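# Assemble the two printed parts to match the model

## Task

Join the two printed parts so they match the completed assembly shown on the stand.

## Robot and tools

Robot and frame. The robot is a humanoid upper body on a stand past the table's -x edge (that edge is at x = 0.18 m), facing roughly +x. It has two seven-joint arms: left_arm on the +y side carrying a left hand, and right_arm on the -y side carrying a right hand. All readings use one scene frame: z = 0 is the table top, +z is up, +x runs across the table away from the robot. Calibrated bases: left_arm (+0.041, +0.115, +0.405) m, right_arm (+0.065, -0.084, +0.411) m, both quat_wxyz (+0.998, -0.015, 0, +0.059). Each hand point can be at most 0.62 m from its shoulder, and printed poses may be off by a few centimetres.

Hand point. Each arm is steered by a point 0.05 m in front of its palm and 0.15 m out from the wrist face. Its +z runs along the straight fingers, +y out of the palm, and +x across the palm away from the thumb on the right hand (toward the thumb on the left). Straight fingertips reach 0.06 to 0.07 m past the point, with their centre lines 0.06 m behind it along -y. A rigid bracket on the little-finger side of the wrist can strike things.

The 28-number row. A row lists left_arm dx, dy, dz, rx, ry, rz, then left hand little, ring, middle, index, thumb_bend, thumb_turn, force_limit, speed, and then the same fourteen for right_arm. Every value lies in [-1, 1], and both arms must always be filled in. The six pose numbers are an offset, not a pose. They are measured along the scene axes from that arm's Hand target as it stood when the action began. 1.0 equals 0.6 m or 180 degrees, and rx, ry, rz together form one rotation vector, turning about the Hand target position. Rows inside one action all count from the same start, while each new action or call starts from the updated Hand target, so sending the same offset twice moves the arm twice. All six zeros means hold the current Hand target and ask for it again. If the translation part is longer than 1.0 it gets scaled down. Each control step limits the commanded orientation to 32 degrees from the measured one.

Hand numbers are absolute targets. For the fingers and thumb_bend, +1 is straight and -1 curled. For thumb_turn, +1 puts the thumb beside the palm and -1 opposite the fingers. force_limit maps -1 to about 0 N and +1 to 10 N at the fingertip (15 N for both thumb motors). speed rises from almost 0 at -1 to full at +0.48 and above, where a full stroke takes 0.49 s; for gentle grasps use -0.94 or lower. To keep a hand unchanged, resend the eight numbers from the last row it executed; before any row has been carried out for it, send its hand_measured plus hand_force_limit and hand_speed. With the thumb opposed, the hand holds objects about 0.035 to 0.065 m thick, or handles down to about 0.025 m.

Tools.
execute_actions: actions is a list of actions. Each action is a table of up to 15 rows of 28 numbers, one row per 1/30 s step, and lasts 0.5 s; a short table repeats its last row. cameras is an optional list of names, ["all"] or []. Images come back automatically only when actions is empty.
move: target is either one row or a list of up to 15 rows, every row an offset from the same starting Hand targets. The hand points follow straight paths that end together within 10 s. speed is the top path speed in m/s, from 0.002 to 1.8 (default 0.25), with turning capped at twice that in rad/s; give one value or one per target. blend, in metres, rounds the corners between listed targets; 0 makes it stop at each one. blocking=false returns after about 0.5 s while the motion carries on. Paths do not avoid obstacles or the other arm, and faster moves lag, stray and hit harder. Besides the usual state, the result carries a move: line such as done, off_target, moving, held or fault, plus limits=paced (pose clipped) or limits=held (steps withheld).
wait: seconds, from 0 to 10; arms keep their last command and a running move continues.
stop: brakes a running move; cameras optional.
zoom_image: camera (cam_high, cam_bench, cam_left_wrist or cam_right_wrist) and region [x0, y0, x1, y1] in pixels, no more than 504 wide or high, taken from that camera's most recent image.
show_instructions: no arguments; shows the reference pages, including the finished part.
finished_scene: optional scene = 1; ends the scene for good.
Every camera image is 672x504.

Reading results. end_effector_position (m) and end_effector_quat_wxyz give where each hand point actually is. Hand target is the last commanded pose after clipping, and the next offset counts from it; the hand often stops a little short of it. hand_measured, hand_stopped_by (moving, target, force, stalled, fault) and hand_load_n each list six values in motor order. A load dropping to about 0 means the grip is lost. Results also report joint positions, velocities (sometimes shown as within noise), torques, motor temperatures and, after actions, per-step positions.

Cautions. Do not let a part fall or be left off the table, drop parts, or release them while they are moving. Avoid slamming into heavy or fixed objects, and never let the arms hit or squeeze each other, including a hand closing on the other hand's fingers. Avoid overloading fingers with hard pushes or twists. A blocked arm keeps pressing until you command it back past its hand point. Holding loads, stretching out or pushing into unreachable poses heats the motors: MOTOR HOT appears at 90 °C, and at 120 °C that arm stops holding and drops.

Each tool is called after "Emit:" in YAML: its name, and indented under it one key for each argument.

Reference images:

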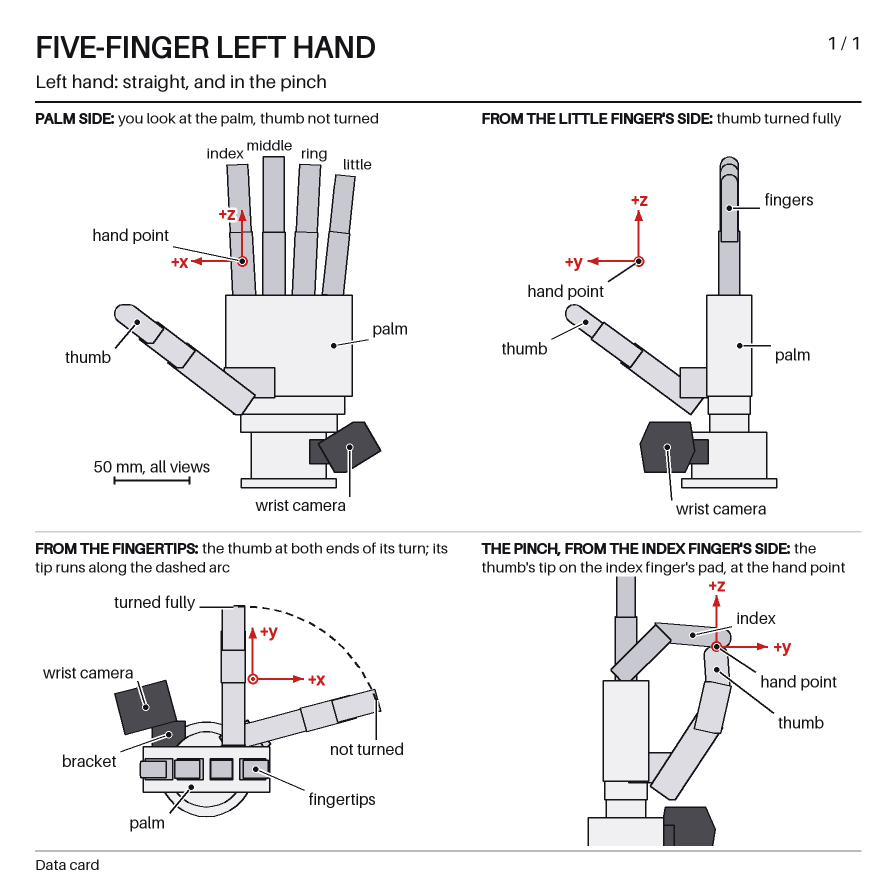

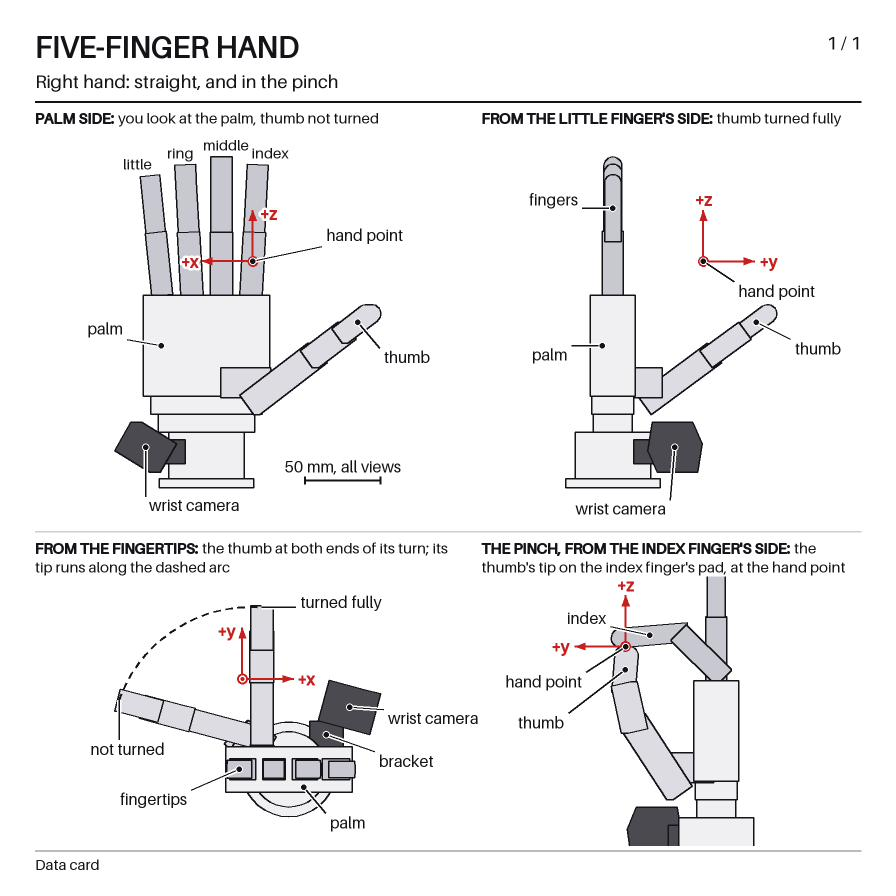

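## Session

Emit:
execute_actions:
  actions: []

Scene clock: 0.00 s.
left_arm: end_effector_position=(+0.1546, +0.1501, +0.5041) hand_measured=(+1.000, +1.000, +1.000, +1.000, +1.000, +1.000) hand_load_n=(+0.0, +0.0, +0.0, +0.0, +0.0, +0.0) hand_stopped_by=(target, target, target, target, target, target) hand_force_limit=0.00 hand_speed=-0.80 end_effector_quat_wxyz=(+0.004, +0.087, -0.136, +0.987) | right_arm: end_effector_position=(+0.1826, -0.0858, +0.5113) hand_measured=(+1.000, +1.000, +1.000, +1.000, +1.000, +1.000) hand_load_n=(+0.0, +0.0, +0.0, +0.0, +0.0, +0.0) hand_stopped_by=(target, target, target, target, target, target) hand_force_limit=0.00 hand_speed=-0.80 end_effector_quat_wxyz=(+0.975, -0.175, +0.070, +0.118)
Joint positions: left_arm=[-0.08 0.5 0.23 -0.53 -0.57 -1 -0.31] | right_arm=[-0.08 -0.5 -0.23 -0.53 0.57 -1 0.31]
Joint velocities: within noise
Joint torques (N m): no reading
Motor temperatures (°C): left_arm=[40 38 40 38 39 33 25] | right_arm=[42 41 39 43 39 28 30]
Hand target: left_arm +0.1546, +0.1501, +0.5041; +0.004, +0.087, -0.136, +0.987 | right_arm +0.1826, -0.0858, +0.5113; +0.975, -0.175, +0.070, +0.118

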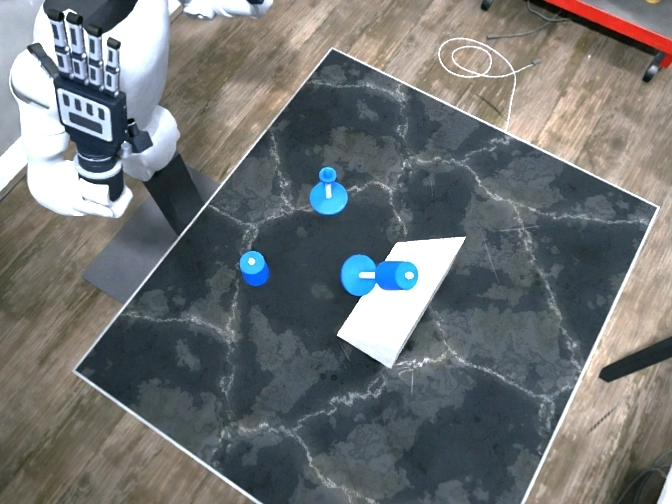

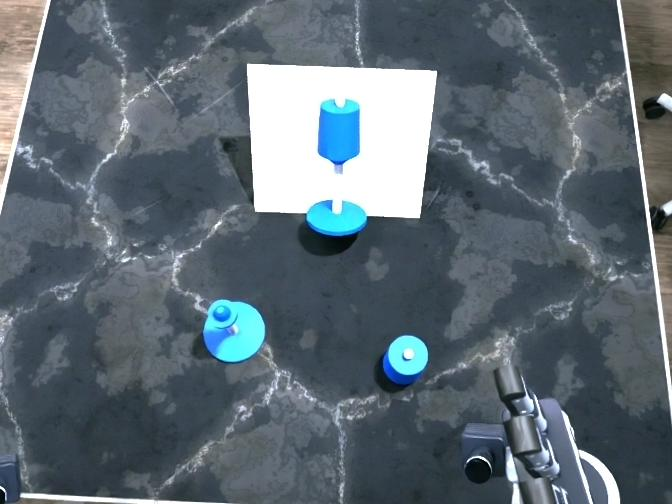

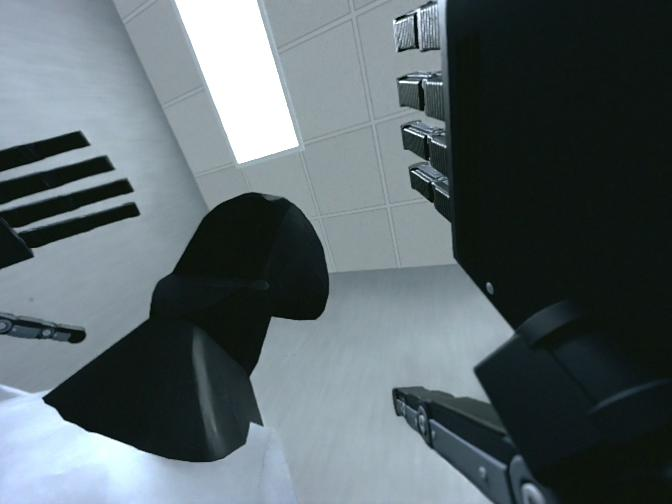

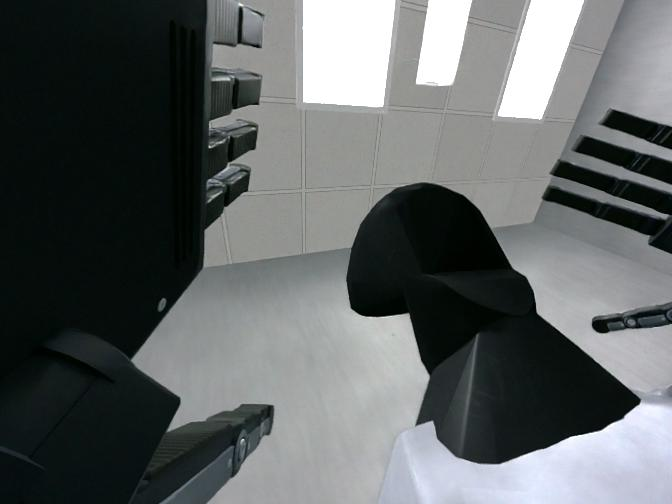

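Emit:
zoom_image:
  camera: "cam_bench"
  region: [180, 50, 460, 260]

Emit:
zoom_image:
  camera: "cam_bench"
  region: [180, 270, 460, 410]

Emit:
zoom_image:
  camera: "cam_high"
  region: [200, 140, 480, 380]

Scaled by 1.800 from the camera's 672x504 image, which has a finer 960x720 frame.

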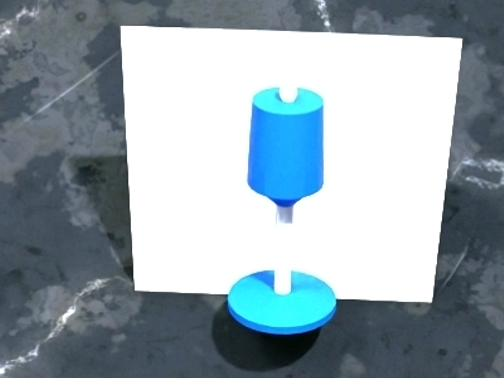

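Scaled by 1.800 from the camera's 672x504 image, which has a finer 960x720 frame.

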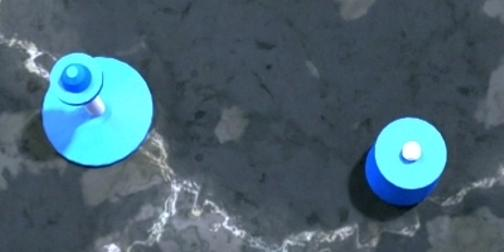

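Scaled by 1.800 from the camera's 672x504 image, which has a finer 960x720 frame.

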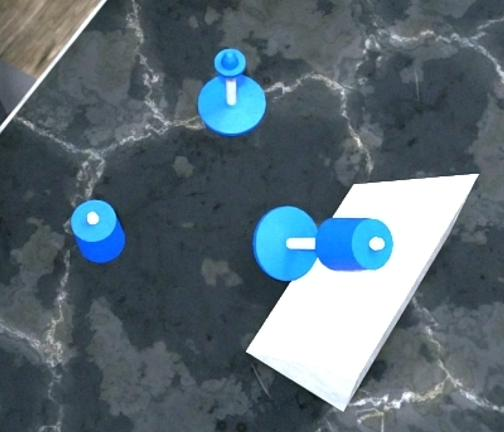

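Emit:
move:
  target: [0,0,0,0,0,0,1,1,1,1,1,1,0,-0.8,0.196,-0.107,-0.385,-0.517,0.363,-0.334,1,1,0.4,0.4,1,-1,-0.4,0.2]
  speed: 0.4
  cameras: ["cam_high","cam_bench","cam_right_wrist"]

Scene clock: 73.57 s.
left_arm: end_effector_position=(+0.1546, +0.1501, +0.5041) hand_measured=(+1.000, +1.000, +1.000, +1.000, +1.000, +1.000) hand_load_n=(+0.0, +0.0, +0.0, +0.0, +0.0, +0.0) hand_stopped_by=(target, target, target, target, target, target) hand_force_limit=0.00 hand_speed=-0.80 end_effector_quat_wxyz=(+0.004, +0.087, -0.136, +0.987) | right_arm: end_effector_position=(+0.3013, -0.1530, +0.2800) hand_measured=(+1.000, +1.000, +0.400, +0.400, +1.000, -1.000) hand_load_n=(+0.0, +0.0, +0.0, +0.0, +0.0, +0.0) hand_stopped_by=(target, target, target, target, target, target) hand_force_limit=-0.40 hand_speed=0.20 end_effector_quat_wxyz=(+0.329, -0.644, +0.630, -0.283)
Joint positions: left_arm=[-0.08 0.5 0.23 -0.53 -0.57 -1 -0.31] | right_arm=[1.469 -1.5 -1.735 -1.036 0.572 0.758 0.303]
Joint torques (N m): left_arm=[-1.46 1.97 1.77 -1.29 0.76 -0.4 0.27] | right_arm=[-0.18 1.3 -2.79 0.43 -1.34 -0.2 -0.38]
Hand target: left_arm +0.1546, +0.1501, +0.5041; +0.004, +0.087, -0.136, +0.987 | right_arm +0.3002, -0.1500, +0.2803; -0.326, +0.628, -0.627, +0.325
Off the commanded pose: left_arm 0.000 m, 0 deg | right_arm 0.003 m, 5 deg.
joint sent to its limit (right arm) — joint 4 (elbow), lower limit, where the elbow is as bent as it goes. The joint targets are off in orientation, not in position.
move: off_target (right_arm)
Images, in order (width x height): cam_high 672x504, cam_bench 672x504, cam_right_wrist 672x504.

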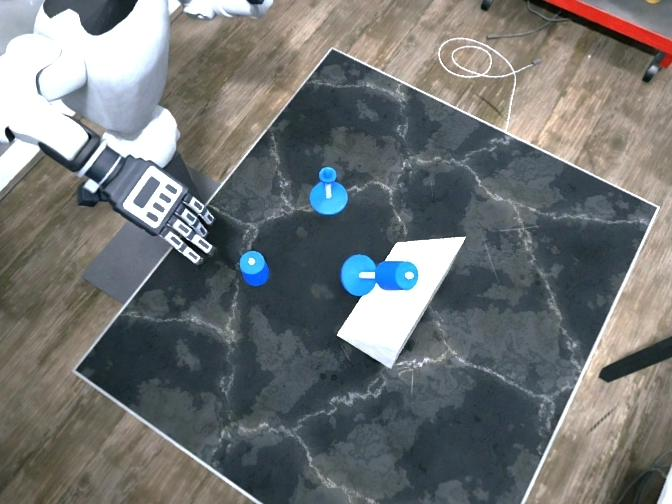

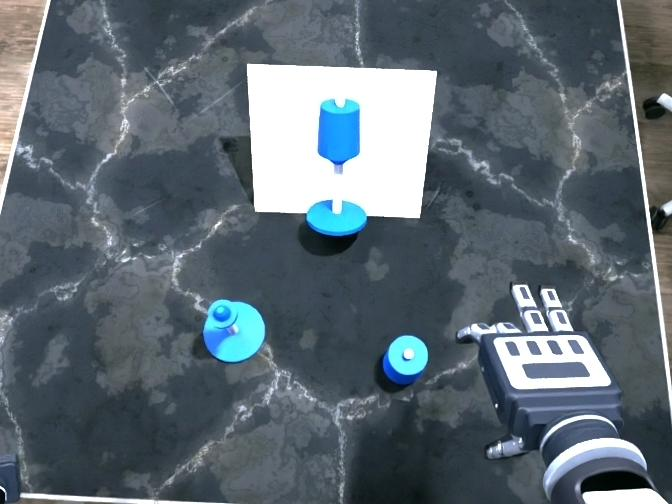

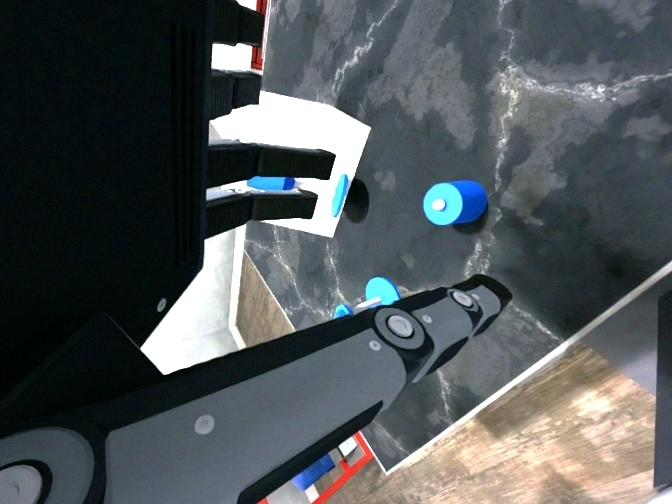

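Emit:
move:
  target:
    - [0,0,0,0,0,0,1,1,1,1,1,1,0,-0.8,-0.196,0.107,0.385,0.517,-0.363,0.334,1,1,0.4,0.4,1,-1,-0.4,0.2]
    - [0,0,0,0,0,0,1,1,1,1,1,1,0,-0.8,0.1,-0.083,-0.184,0.41,0,-0.287,1,1,0.4,0.4,1,-1,-0.4,0.2]
  speed: 0.45
  blend: 0.02

Scene clock: 102.10 s.
left_arm: end_effector_position=(+0.1546, +0.1501, +0.5041) hand_measured=(+1.000, +1.000, +1.000, +1.000, +1.000, +1.000) hand_load_n=(+0.5, +0.0, +0.0, +0.0, +0.0, +0.0) hand_stopped_by=(target, target, target, target, target, target) hand_force_limit=0.00 hand_speed=-0.80 end_effector_quat_wxyz=(+0.004, +0.087, -0.136, +0.987) | right_arm: end_effector_position=(+0.3601, -0.1988, +0.1715) hand_measured=(+1.000, +1.000, +0.400, +0.400, +1.000, -1.000) hand_load_n=(+0.0, +0.0, +0.0, +0.0, +0.0, +0.0) hand_stopped_by=(target, target, target, target, target, target) hand_force_limit=-0.40 hand_speed=0.20 end_effector_quat_wxyz=(+0.464, -0.003, +0.886, +0.003)
Joint positions: left_arm=[-0.08 0.5 0.23 -0.53 -0.57 -1 -0.31] | right_arm=[0.403 -1.144 0.077 -0.306 1.202 0.012 -0.275]
Joint torques (N m): left_arm=[-1.37 2.01 1.78 -1.23 0.86 -0.4 0.27] | right_arm=[-0.71 -4.11 -1.99 -1.39 -0.99 -0.86 0.07]
Hand target: left_arm +0.1546, +0.1501, +0.5041; +0.004, +0.087, -0.136, +0.987 | right_arm +0.3602, -0.1998, +0.1699; +0.462, +0.000, +0.887, +0.002
Off the commanded pose: left_arm 0.000 m, 0 deg | right_arm 0.002 m, 0 deg.
move: done

Emit:
move:
  target: [0,0,0,0,0,0,1,1,1,1,1,1,0,-0.8,0,0,0,-0.41,0,0.287,1,1,0.4,0.4,1,-1,-0.4,0.2]
  speed: 0.45
  cameras: ["cam_high","cam_bench","cam_right_wrist"]

Scene clock: 107.80 s.
left_arm: end_effector_position=(+0.1546, +0.1501, +0.5041) hand_measured=(+1.000, +1.000, +1.000, +1.000, +1.000, +1.000) hand_load_n=(+0.0, +0.0, +0.0, +0.0, +0.0, +0.0) hand_stopped_by=(target, target, target, target, target, target) hand_force_limit=0.00 hand_speed=-0.80 end_effector_quat_wxyz=(+0.004, +0.087, -0.136, +0.987) | right_arm: end_effector_position=(+0.3608, -0.2012, +0.1701) hand_measured=(+1.000, +1.000, +0.400, +0.400, +1.000, -1.000) hand_load_n=(+0.0, +0.0, +0.0, +0.0, +0.0, +0.0) hand_stopped_by=(target, target, target, target, target, target) hand_force_limit=-0.40 hand_speed=0.20 end_effector_quat_wxyz=(+0.326, -0.625, +0.630, -0.325)
Joint positions: left_arm=[-0.08 0.5 0.23 -0.53 -0.57 -1 -0.31] | right_arm=[0.099 -1.61 0.204 -0.581 0.156 0.63 -0.022]
Joint torques (N m): left_arm=[-1.44 2.01 1.69 -1.33 0.86 -0.44 0.26] | right_arm=[-2.11 -5.44 -1.83 -1.31 -1.92 -0.04 -0.23]
Hand target: left_arm +0.1546, +0.1501, +0.5041; +0.004, +0.087, -0.136, +0.987 | right_arm +0.3602, -0.1998, +0.1699; -0.326, +0.628, -0.627, +0.325
Off the commanded pose: left_arm 0.000 m, 0 deg | right_arm 0.002 m, 1 deg.
move: done
Images, in order (width x height): cam_high 672x504, cam_bench 672x504, cam_right_wrist 672x504.

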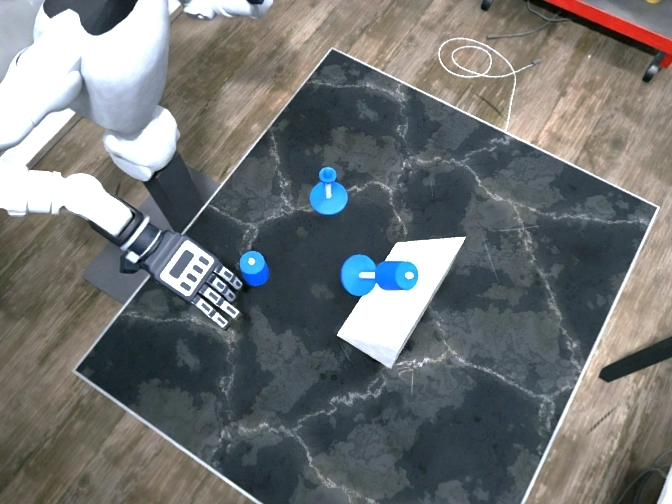

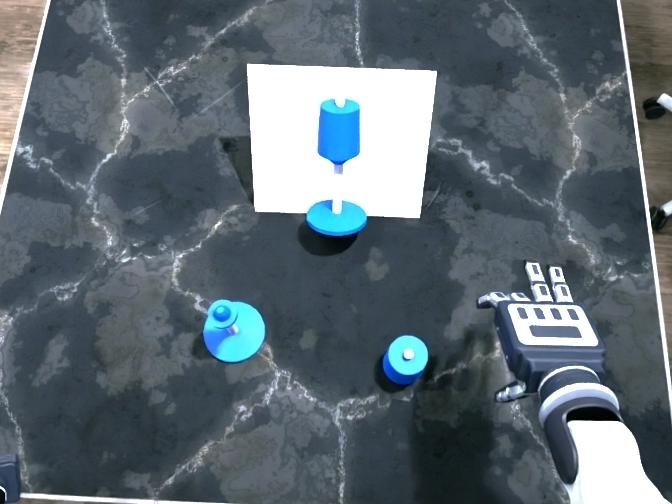

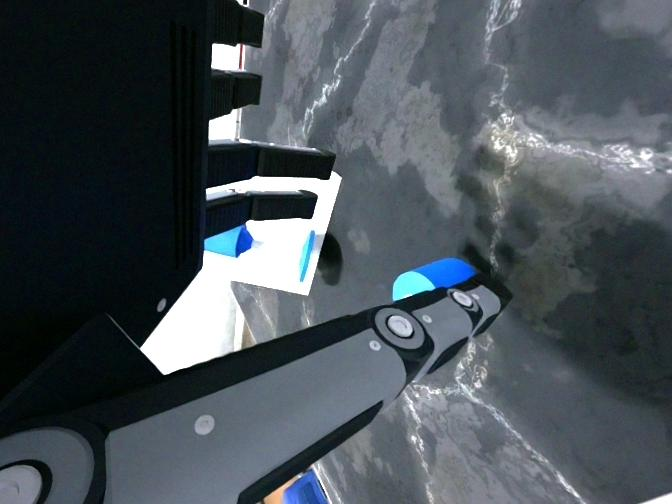

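Emit:
zoom_image:
  camera: "cam_bench"
  region: [360, 310, 460, 400]

Emit:
zoom_image:
  camera: "cam_bench"
  region: [185, 285, 285, 375]

Emit:
zoom_image:
  camera: "cam_bench"
  region: [290, 80, 390, 250]

Emit:
zoom_image:
  camera: "cam_right_wrist"
  region: [190, 160, 510, 400]

Scaled by 5.040 from the camera's 672x504 image, which has a finer 960x720 frame.

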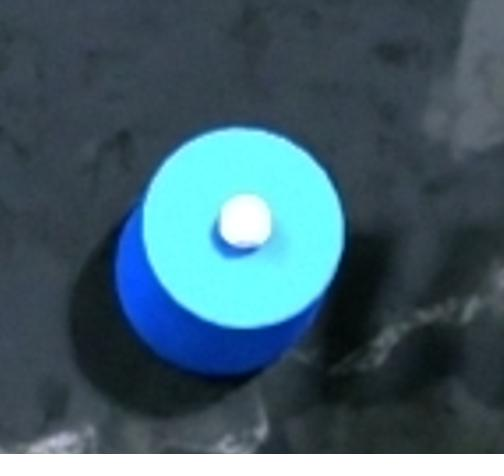

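Scaled by 5.040 from the camera's 672x504 image, which has a finer 960x720 frame.

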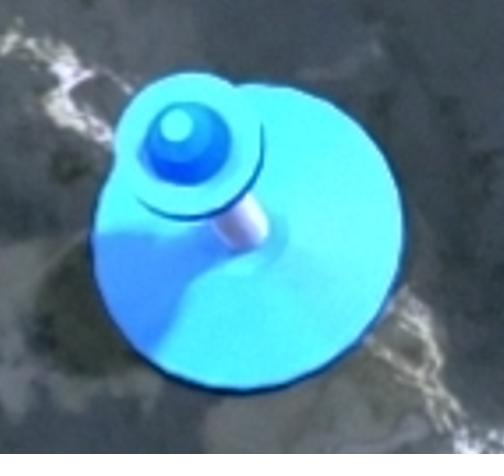

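Scaled by 2.965 from the camera's 672x504 image, which has a finer 960x720 frame.

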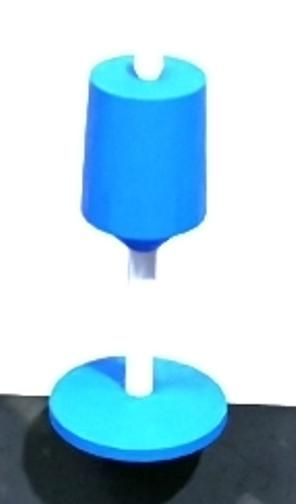

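Scaled by 1.575 from the camera's 672x504 image, which has a finer 960x720 frame.

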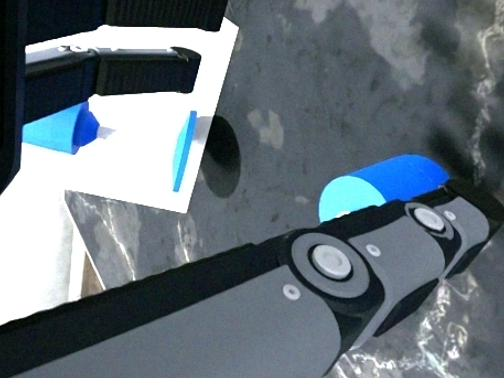

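Emit:
move:
  target: [0,0,0,0,0,0,1,1,1,1,1,1,0,-0.8,0.0063,0.1797,-0.033,0,0,0,1,1,0.35,0.35,1,-1,-0.4,0.2]
  speed: 0.25
  cameras: ["cam_high","cam_bench","cam_right_wrist"]

Scene clock: 172.67 s.
left_arm: end_effector_position=(+0.1546, +0.1501, +0.5041) hand_measured=(+1.000, +1.000, +1.000, +1.000, +1.000, +1.000) hand_load_n=(+0.0, +0.0, +0.0, +0.0, +0.0, +0.0) hand_stopped_by=(target, target, target, target, target, target) hand_force_limit=0.00 hand_speed=-0.80 end_effector_quat_wxyz=(+0.004, +0.087, -0.136, +0.987) | right_arm: end_effector_position=(+0.3639, -0.0977, +0.1482) hand_measured=(+1.000, +1.000, +0.350, +0.350, +1.000, -1.000) hand_load_n=(+0.0, +0.0, +0.0, +0.0, -0.5, +0.0) hand_stopped_by=(target, target, target, target, target, target) hand_force_limit=-0.40 hand_speed=0.20 end_effector_quat_wxyz=(+0.319, -0.626, +0.631, -0.328)
Joint positions: left_arm=[-0.08 0.5 0.23 -0.53 -0.57 -1 -0.31] | right_arm=[-0.706 -1.059 1.008 -0.789 -0.331 1.458 0.277]
Joint torques (N m): left_arm=[-1.39 1.96 1.66 -1.43 0.87 -0.43 0.28] | right_arm=[-3.51 -2.57 -1.42 -2.85 -2.26 -0.02 -0.3]
Motor temperatures (°C): left_arm=[40 40 40 39 39 32 25] | right_arm=[44 48 41 43 39 27 30]
Hand target: left_arm +0.1546, +0.1501, +0.5041; +0.004, +0.087, -0.136, +0.987 | right_arm +0.3640, -0.0919, +0.1501; -0.326, +0.628, -0.627, +0.325
Off the commanded pose: left_arm 0.000 m, 0 deg | right_arm 0.006 m, 1 deg.
move: off_target (right_arm)
Images, in order (width x height): cam_high 672x504, cam_bench 672x504, cam_right_wrist 672x504.

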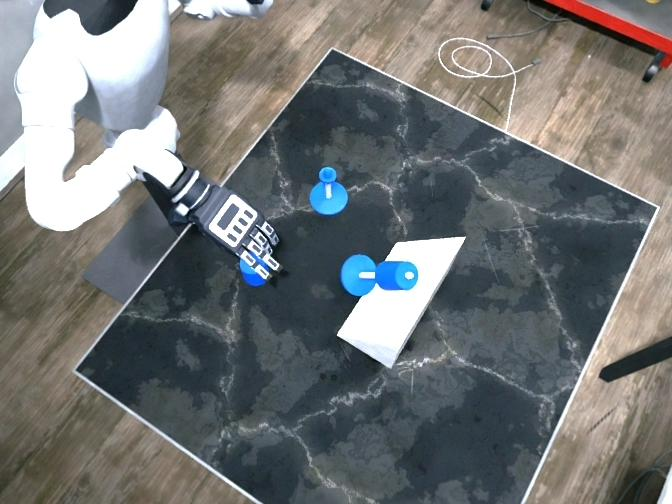

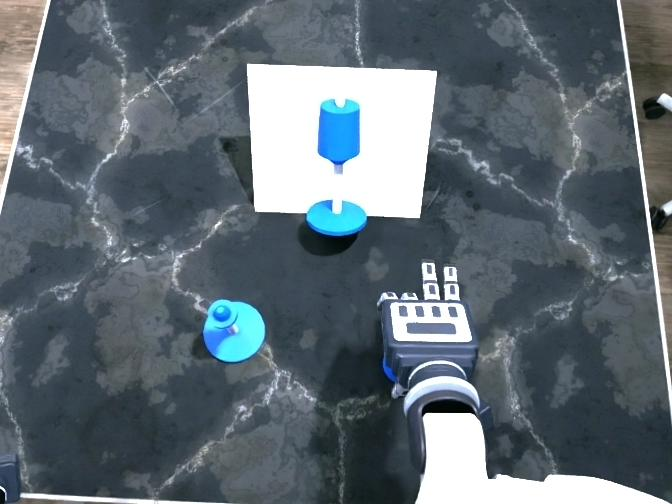

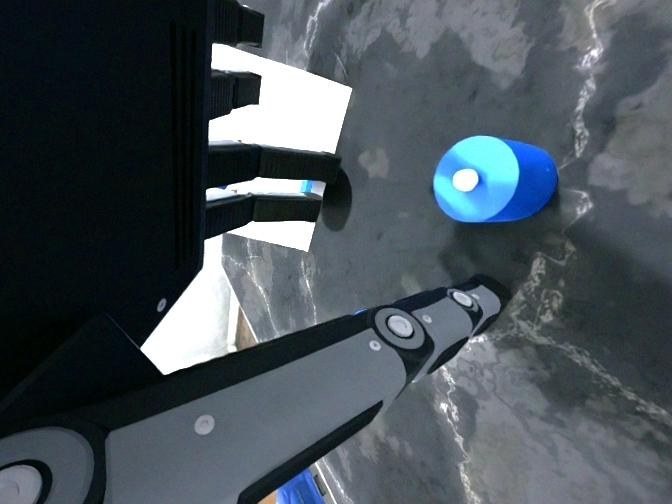

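Emit:
zoom_image:
  camera: "cam_high"
  region: [180, 170, 320, 310]

Emit:
zoom_image:
  camera: "cam_bench"
  region: [350, 250, 500, 420]

Scaled by 3.600 from the camera's 672x504 image, which has a finer 960x720 frame.

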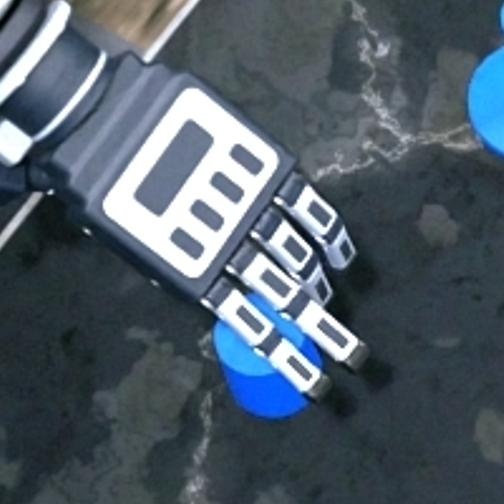

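Scaled by 2.965 from the camera's 672x504 image, which has a finer 960x720 frame.

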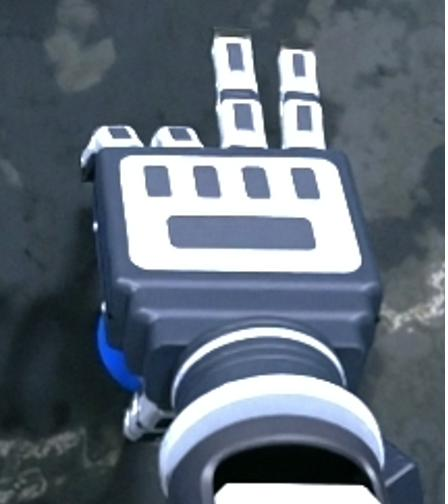

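Emit:
move:
  target: [0,0,0,0,0,0,1,1,1,1,1,1,0,-0.8,0,0,-0.075,0,0,0,1,1,0.35,0.35,1,-1,-0.4,0.2]
  speed: 0.15
  cameras: ["cam_high","cam_bench","cam_right_wrist"]

Scene clock: 218.87 s.
left_arm: end_effector_position=(+0.1546, +0.1501, +0.5041) hand_measured=(+1.000, +1.000, +1.000, +1.000, +1.000, +1.000) hand_load_n=(+0.0, +0.0, +0.0, +0.0, +0.0, +0.0) hand_stopped_by=(target, target, target, target, target, target) hand_force_limit=0.00 hand_speed=-0.80 end_effector_quat_wxyz=(+0.004, +0.087, -0.136, +0.987) | right_arm: end_effector_position=(+0.3669, -0.0924, +0.1091) hand_measured=(+1.000, +1.000, +0.350, +0.350, +1.000, -1.000) hand_load_n=(+0.0, -0.5, +0.0, +0.0, +0.0, +0.0) hand_stopped_by=(target, target, target, target, target, target) hand_force_limit=-0.40 hand_speed=0.20 end_effector_quat_wxyz=(+0.329, -0.628, +0.624, -0.329)
Joint positions: left_arm=[-0.08 0.5 0.23 -0.53 -0.57 -1 -0.31] | right_arm=[-0.6 -0.951 1.015 -0.592 -0.335 1.295 0.115]
Joint torques (N m): left_arm=[-1.4 2.11 1.76 -1.36 0.79 -0.42 0.25] | right_arm=[-2.04 -2.35 -1.91 -1.74 -1.86 -0.18 -0.4]
Hand target: left_arm +0.1546, +0.1501, +0.5041; +0.004, +0.087, -0.136, +0.987 | right_arm +0.3640, -0.0919, +0.1051; -0.326, +0.628, -0.627, +0.325
Off the commanded pose: left_arm 0.000 m, 0 deg | right_arm 0.005 m, 1 deg.
move: off_target (right_arm)
Images, in order (width x height): cam_high 672x504, cam_bench 672x504, cam_right_wrist 672x504.

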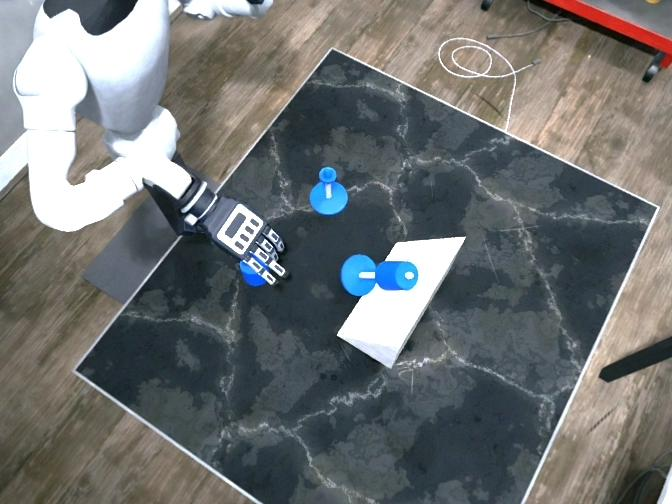

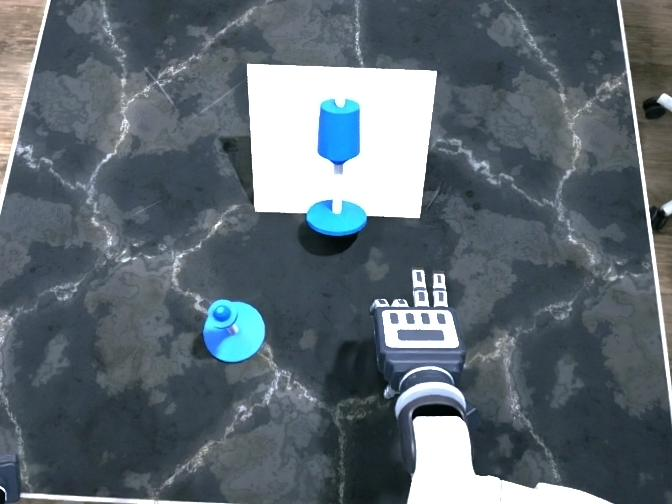

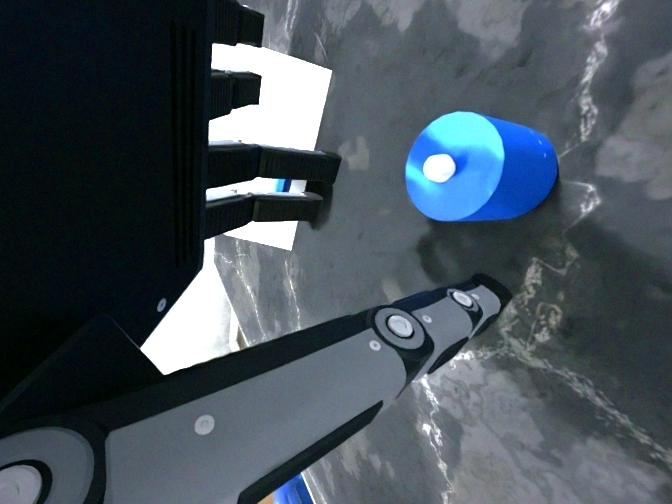

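Emit:
zoom_image:
  camera: "cam_right_wrist"
  region: [300, 80, 600, 320]

Emit:
zoom_image:
  camera: "cam_high"
  region: [180, 170, 320, 310]

Scaled by 1.680 from the camera's 672x504 image, which has a finer 960x720 frame.

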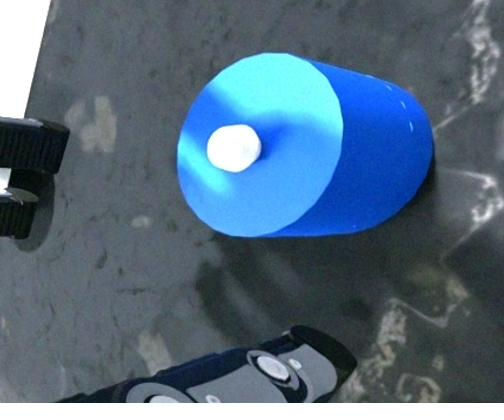

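Scaled by 3.600 from the camera's 672x504 image, which has a finer 960x720 frame.

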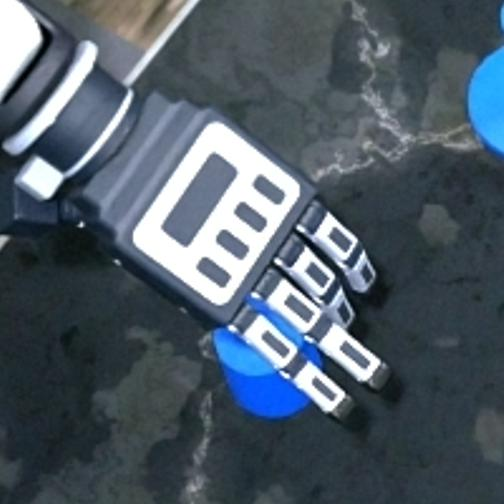

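Emit:
move:
  target: [0,0,0,0,0,0,1,1,1,1,1,1,0,-0.8,0,0,-0.025,0,0,0,1,1,0.35,0.35,1,-1,-0.4,0.2]
  speed: 0.15
  cameras: ["cam_right_wrist","cam_bench","cam_high"]

Emit:
zoom_image:
  camera: "cam_right_wrist"
  region: [300, 80, 600, 320]

Scene clock: 249.80 s.
left_arm: end_effector_position=(+0.1546, +0.1501, +0.5041) hand_measured=(+1.000, +1.000, +1.000, +1.000, +1.000, +1.000) hand_load_n=(+0.0, +0.0, +0.0, +0.0, +0.0, -0.5) hand_stopped_by=(target, target, target, target, target, target) hand_force_limit=0.00 hand_speed=-0.80 end_effector_quat_wxyz=(+0.004, +0.087, -0.136, +0.987) | right_arm: end_effector_position=(+0.3674, -0.0923, +0.0944) hand_measured=(+1.000, +1.000, +0.350, +0.350, +1.000, -1.000) hand_load_n=(+0.0, +0.0, +0.0, +0.0, +0.0, +0.0) hand_stopped_by=(target, target, target, target, target, target) hand_force_limit=-0.40 hand_speed=0.20 end_effector_quat_wxyz=(+0.329, -0.628, +0.624, -0.329)
Joint positions: left_arm=[-0.08 0.5 0.23 -0.53 -0.57 -1 -0.31] | right_arm=[-0.569 -0.912 1.015 -0.511 -0.335 1.235 0.067]
Joint torques (N m): left_arm=[-1.43 2.07 1.81 -1.36 0.85 -0.41 0.26] | right_arm=[-1.93 -2.3 -2.01 -1.82 -1.79 -0.17 -0.39]
Hand target: left_arm +0.1546, +0.1501, +0.5041; +0.004, +0.087, -0.136, +0.987 | right_arm +0.3640, -0.0919, +0.0901; -0.326, +0.628, -0.627, +0.325
Off the commanded pose: left_arm 0.000 m, 0 deg | right_arm 0.006 m, 1 deg.
move: off_target (right_arm)
Images, in order (width x height): cam_high 672x504, cam_bench 672x504, cam_right_wrist 672x504.

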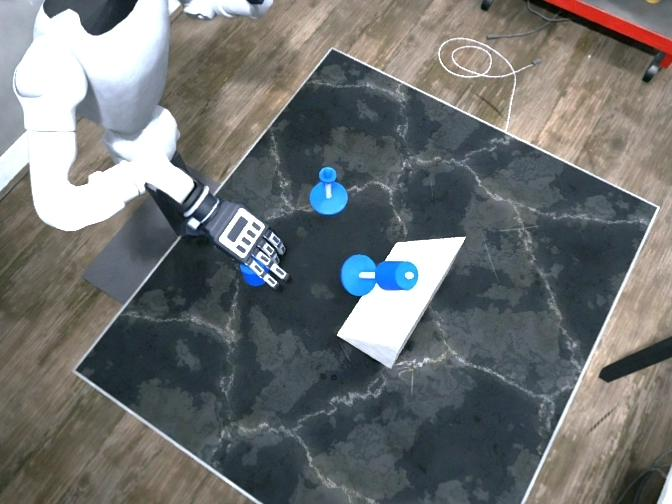

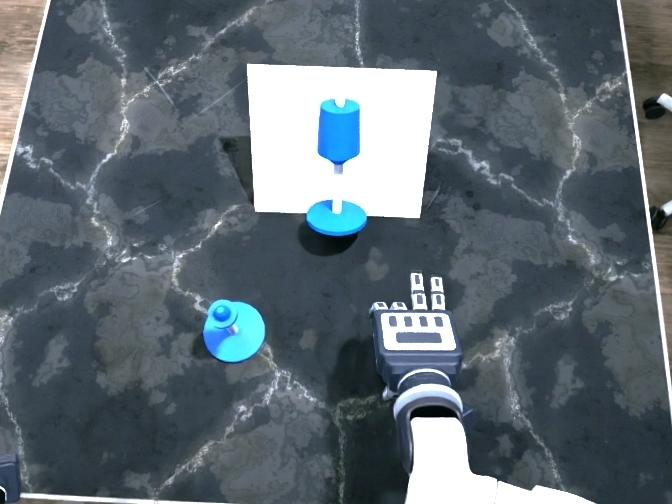

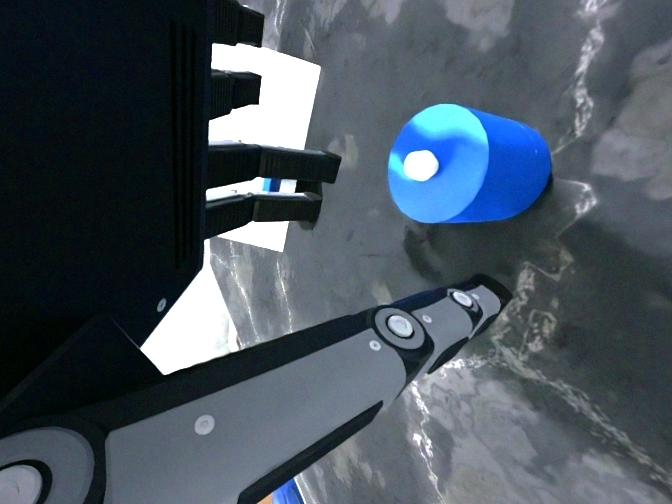

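Scaled by 1.680 from the camera's 672x504 image, which has a finer 960x720 frame.

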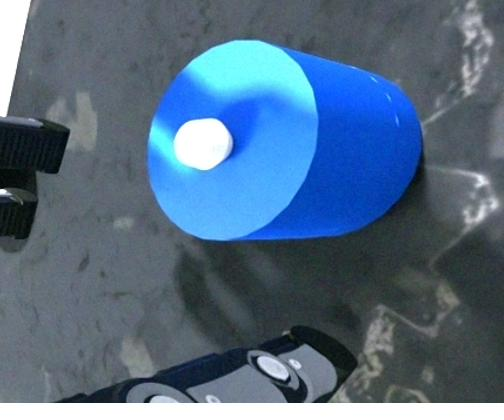

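Emit:
move:
  target: [0,0,0,0,0,0,1,1,1,1,1,1,0,-0.8,0.008,-0.05,-0.01,0,0,0,1,1,0.35,0.35,1,-1,-0.4,0.2]
  speed: 0.1
  cameras: ["cam_right_wrist","cam_bench","cam_high"]

Emit:
zoom_image:
  camera: "cam_high"
  region: [180, 170, 320, 310]

Scene clock: 284.53 s.
left_arm: end_effector_position=(+0.1546, +0.1501, +0.5041) hand_measured=(+1.000, +1.000, +1.000, +1.000, +1.000, +1.000) hand_load_n=(+0.0, +0.0, +0.0, +0.0, +0.0, +0.0) hand_stopped_by=(target, target, target, target, target, target) hand_force_limit=0.00 hand_speed=-0.80 end_effector_quat_wxyz=(+0.004, +0.087, -0.136, +0.987) | right_arm: end_effector_position=(+0.3690, -0.1161, +0.0854) hand_measured=(+1.000, +1.000, +0.350, +0.350, +1.000, -1.000) hand_load_n=(+0.0, +0.0, +0.0, +0.0, +0.0, +0.0) hand_stopped_by=(target, target, target, target, target, target) hand_force_limit=-0.40 hand_speed=0.20 end_effector_quat_wxyz=(+0.331, -0.631, +0.624, -0.322)
Joint positions: left_arm=[-0.08 0.5 0.23 -0.53 -0.57 -1 -0.31] | right_arm=[-0.471 -0.998 0.916 -0.432 -0.282 1.027 0.023]
Joint torques (N m): left_arm=[-1.53 1.98 1.78 -1.38 0.83 -0.42 0.26] | right_arm=[-1.8 -4.68 -2.82 -1.7 -1.51 -0.19 -0.38]
Hand target: left_arm +0.1546, +0.1501, +0.5041; +0.004, +0.087, -0.136, +0.987 | right_arm +0.3688, -0.1219, +0.0841; -0.326, +0.628, -0.627, +0.325
Off the commanded pose: left_arm 0.000 m, 0 deg | right_arm 0.006 m, 1 deg.
move: off_target (right_arm)
Images, in order (width x height): cam_high 672x504, cam_bench 672x504, cam_right_wrist 672x504.

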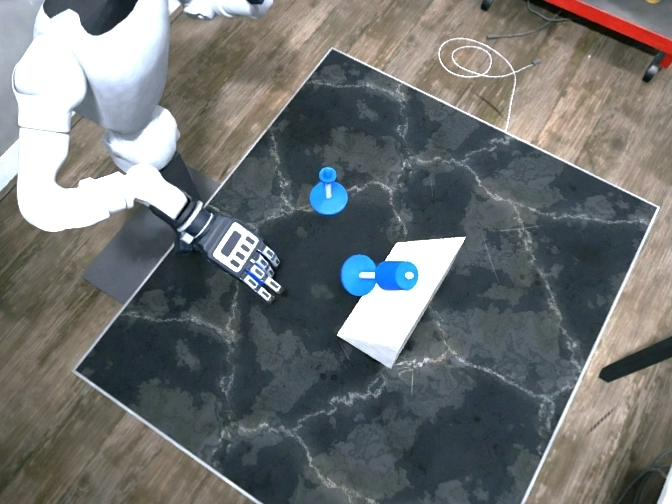

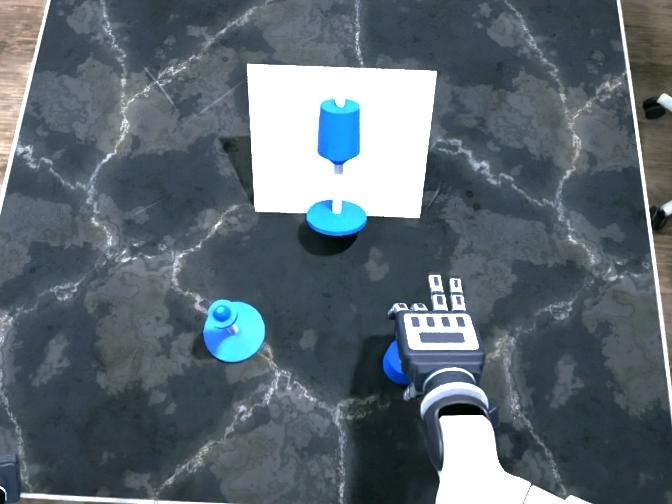

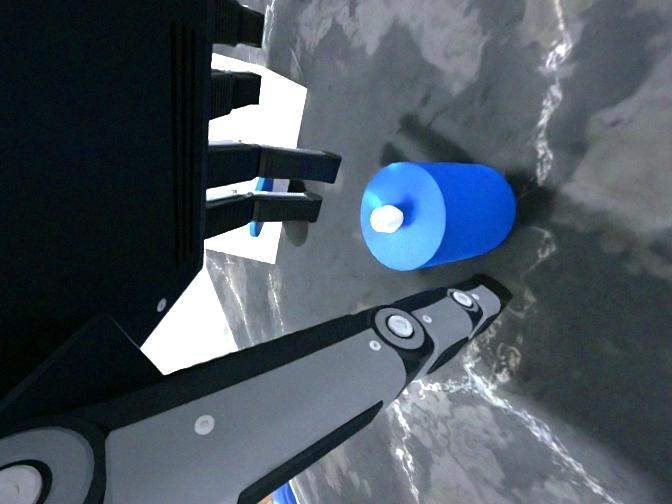

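Scaled by 3.600 from the camera's 672x504 image, which has a finer 960x720 frame.

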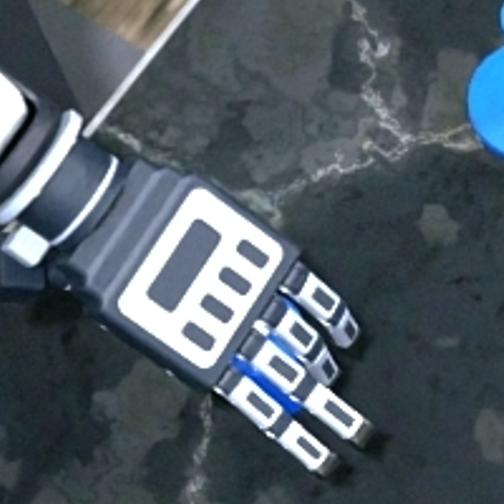

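Emit:
move:
  target: [0,0,0,0,0,0,1,1,1,1,1,1,0,-0.8,0.0153,0.0138,-0.0335,0,0,0,1,1,0.45,0.45,1,-1,-0.4,0.2]
  speed: 0.08
  cameras: ["cam_right_wrist","cam_bench","cam_high"]

Emit:
zoom_image:
  camera: "cam_right_wrist"
  region: [200, 80, 560, 340]

Scene clock: 317.67 s.
left_arm: end_effector_position=(+0.1546, +0.1501, +0.5041) hand_measured=(+1.000, +1.000, +1.000, +1.000, +1.000, +1.000) hand_load_n=(+0.0, +0.0, +0.0, +0.0, +0.0, +0.0) hand_stopped_by=(target, target, target, target, target, target) hand_force_limit=0.00 hand_speed=-0.80 end_effector_quat_wxyz=(+0.004, +0.087, -0.136, +0.987) | right_arm: end_effector_position=(+0.3751, -0.1172, +0.0628) hand_measured=(+1.000, +1.000, +0.450, +0.450, +1.000, -1.000) hand_load_n=(+0.0, +0.0, +0.0, +0.0, +0.0, +0.0) hand_stopped_by=(target, target, target, target, target, target) hand_force_limit=-0.40 hand_speed=0.20 end_effector_quat_wxyz=(+0.321, -0.627, +0.633, -0.323)
Joint positions: left_arm=[-0.08 0.5 0.23 -0.53 -0.57 -1 -0.31] | right_arm=[-0.49 -0.911 0.932 -0.272 -0.282 0.967 -0.002]
Joint torques (N m): left_arm=[-1.41 1.94 1.82 -1.37 0.89 -0.41 0.26] | right_arm=[-3.36 -2.75 -1.4 -1.75 -2.29 -0.18 -0.39]
Hand target: left_arm +0.1546, +0.1501, +0.5041; +0.004, +0.087, -0.136, +0.987 | right_arm +0.3780, -0.1137, +0.0640; -0.326, +0.628, -0.627, +0.325
Off the commanded pose: left_arm 0.000 m, 0 deg | right_arm 0.005 m, 1 deg.
move: off_target (right_arm)
Images, in order (width x height): cam_high 672x504, cam_bench 672x504, cam_right_wrist 672x504.

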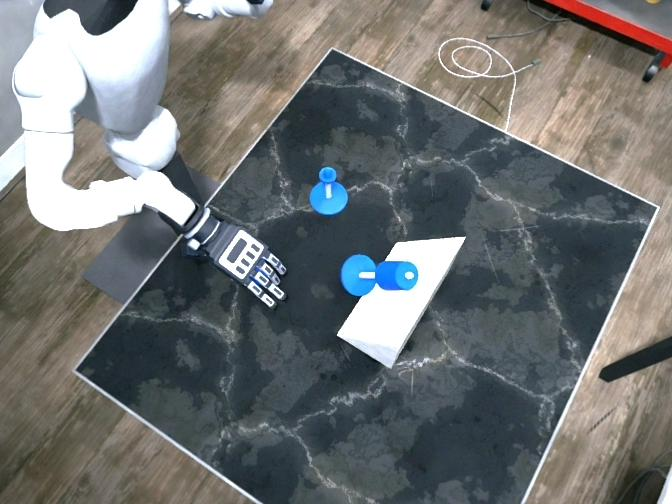

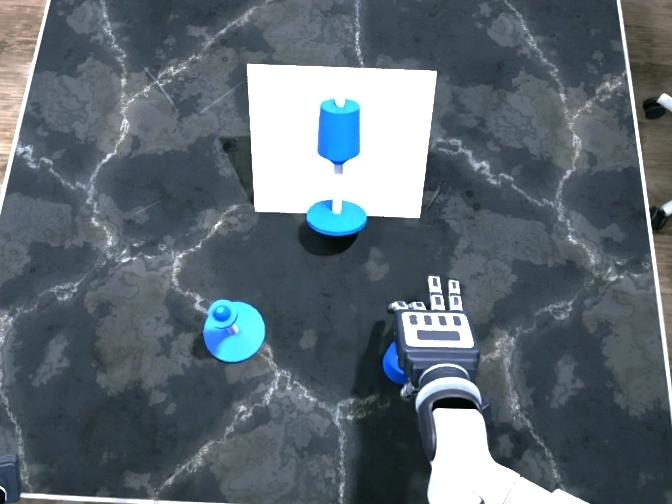

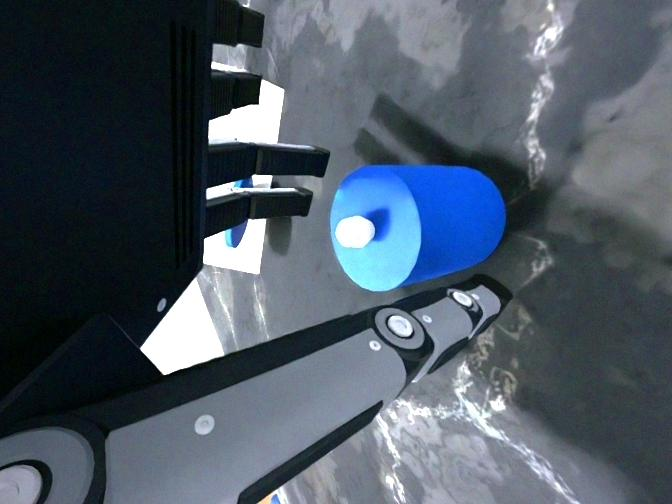

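Scaled by 1.400 from the camera's 672x504 image, which has a finer 960x720 frame.

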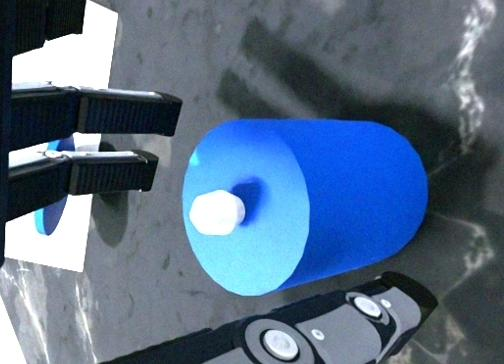

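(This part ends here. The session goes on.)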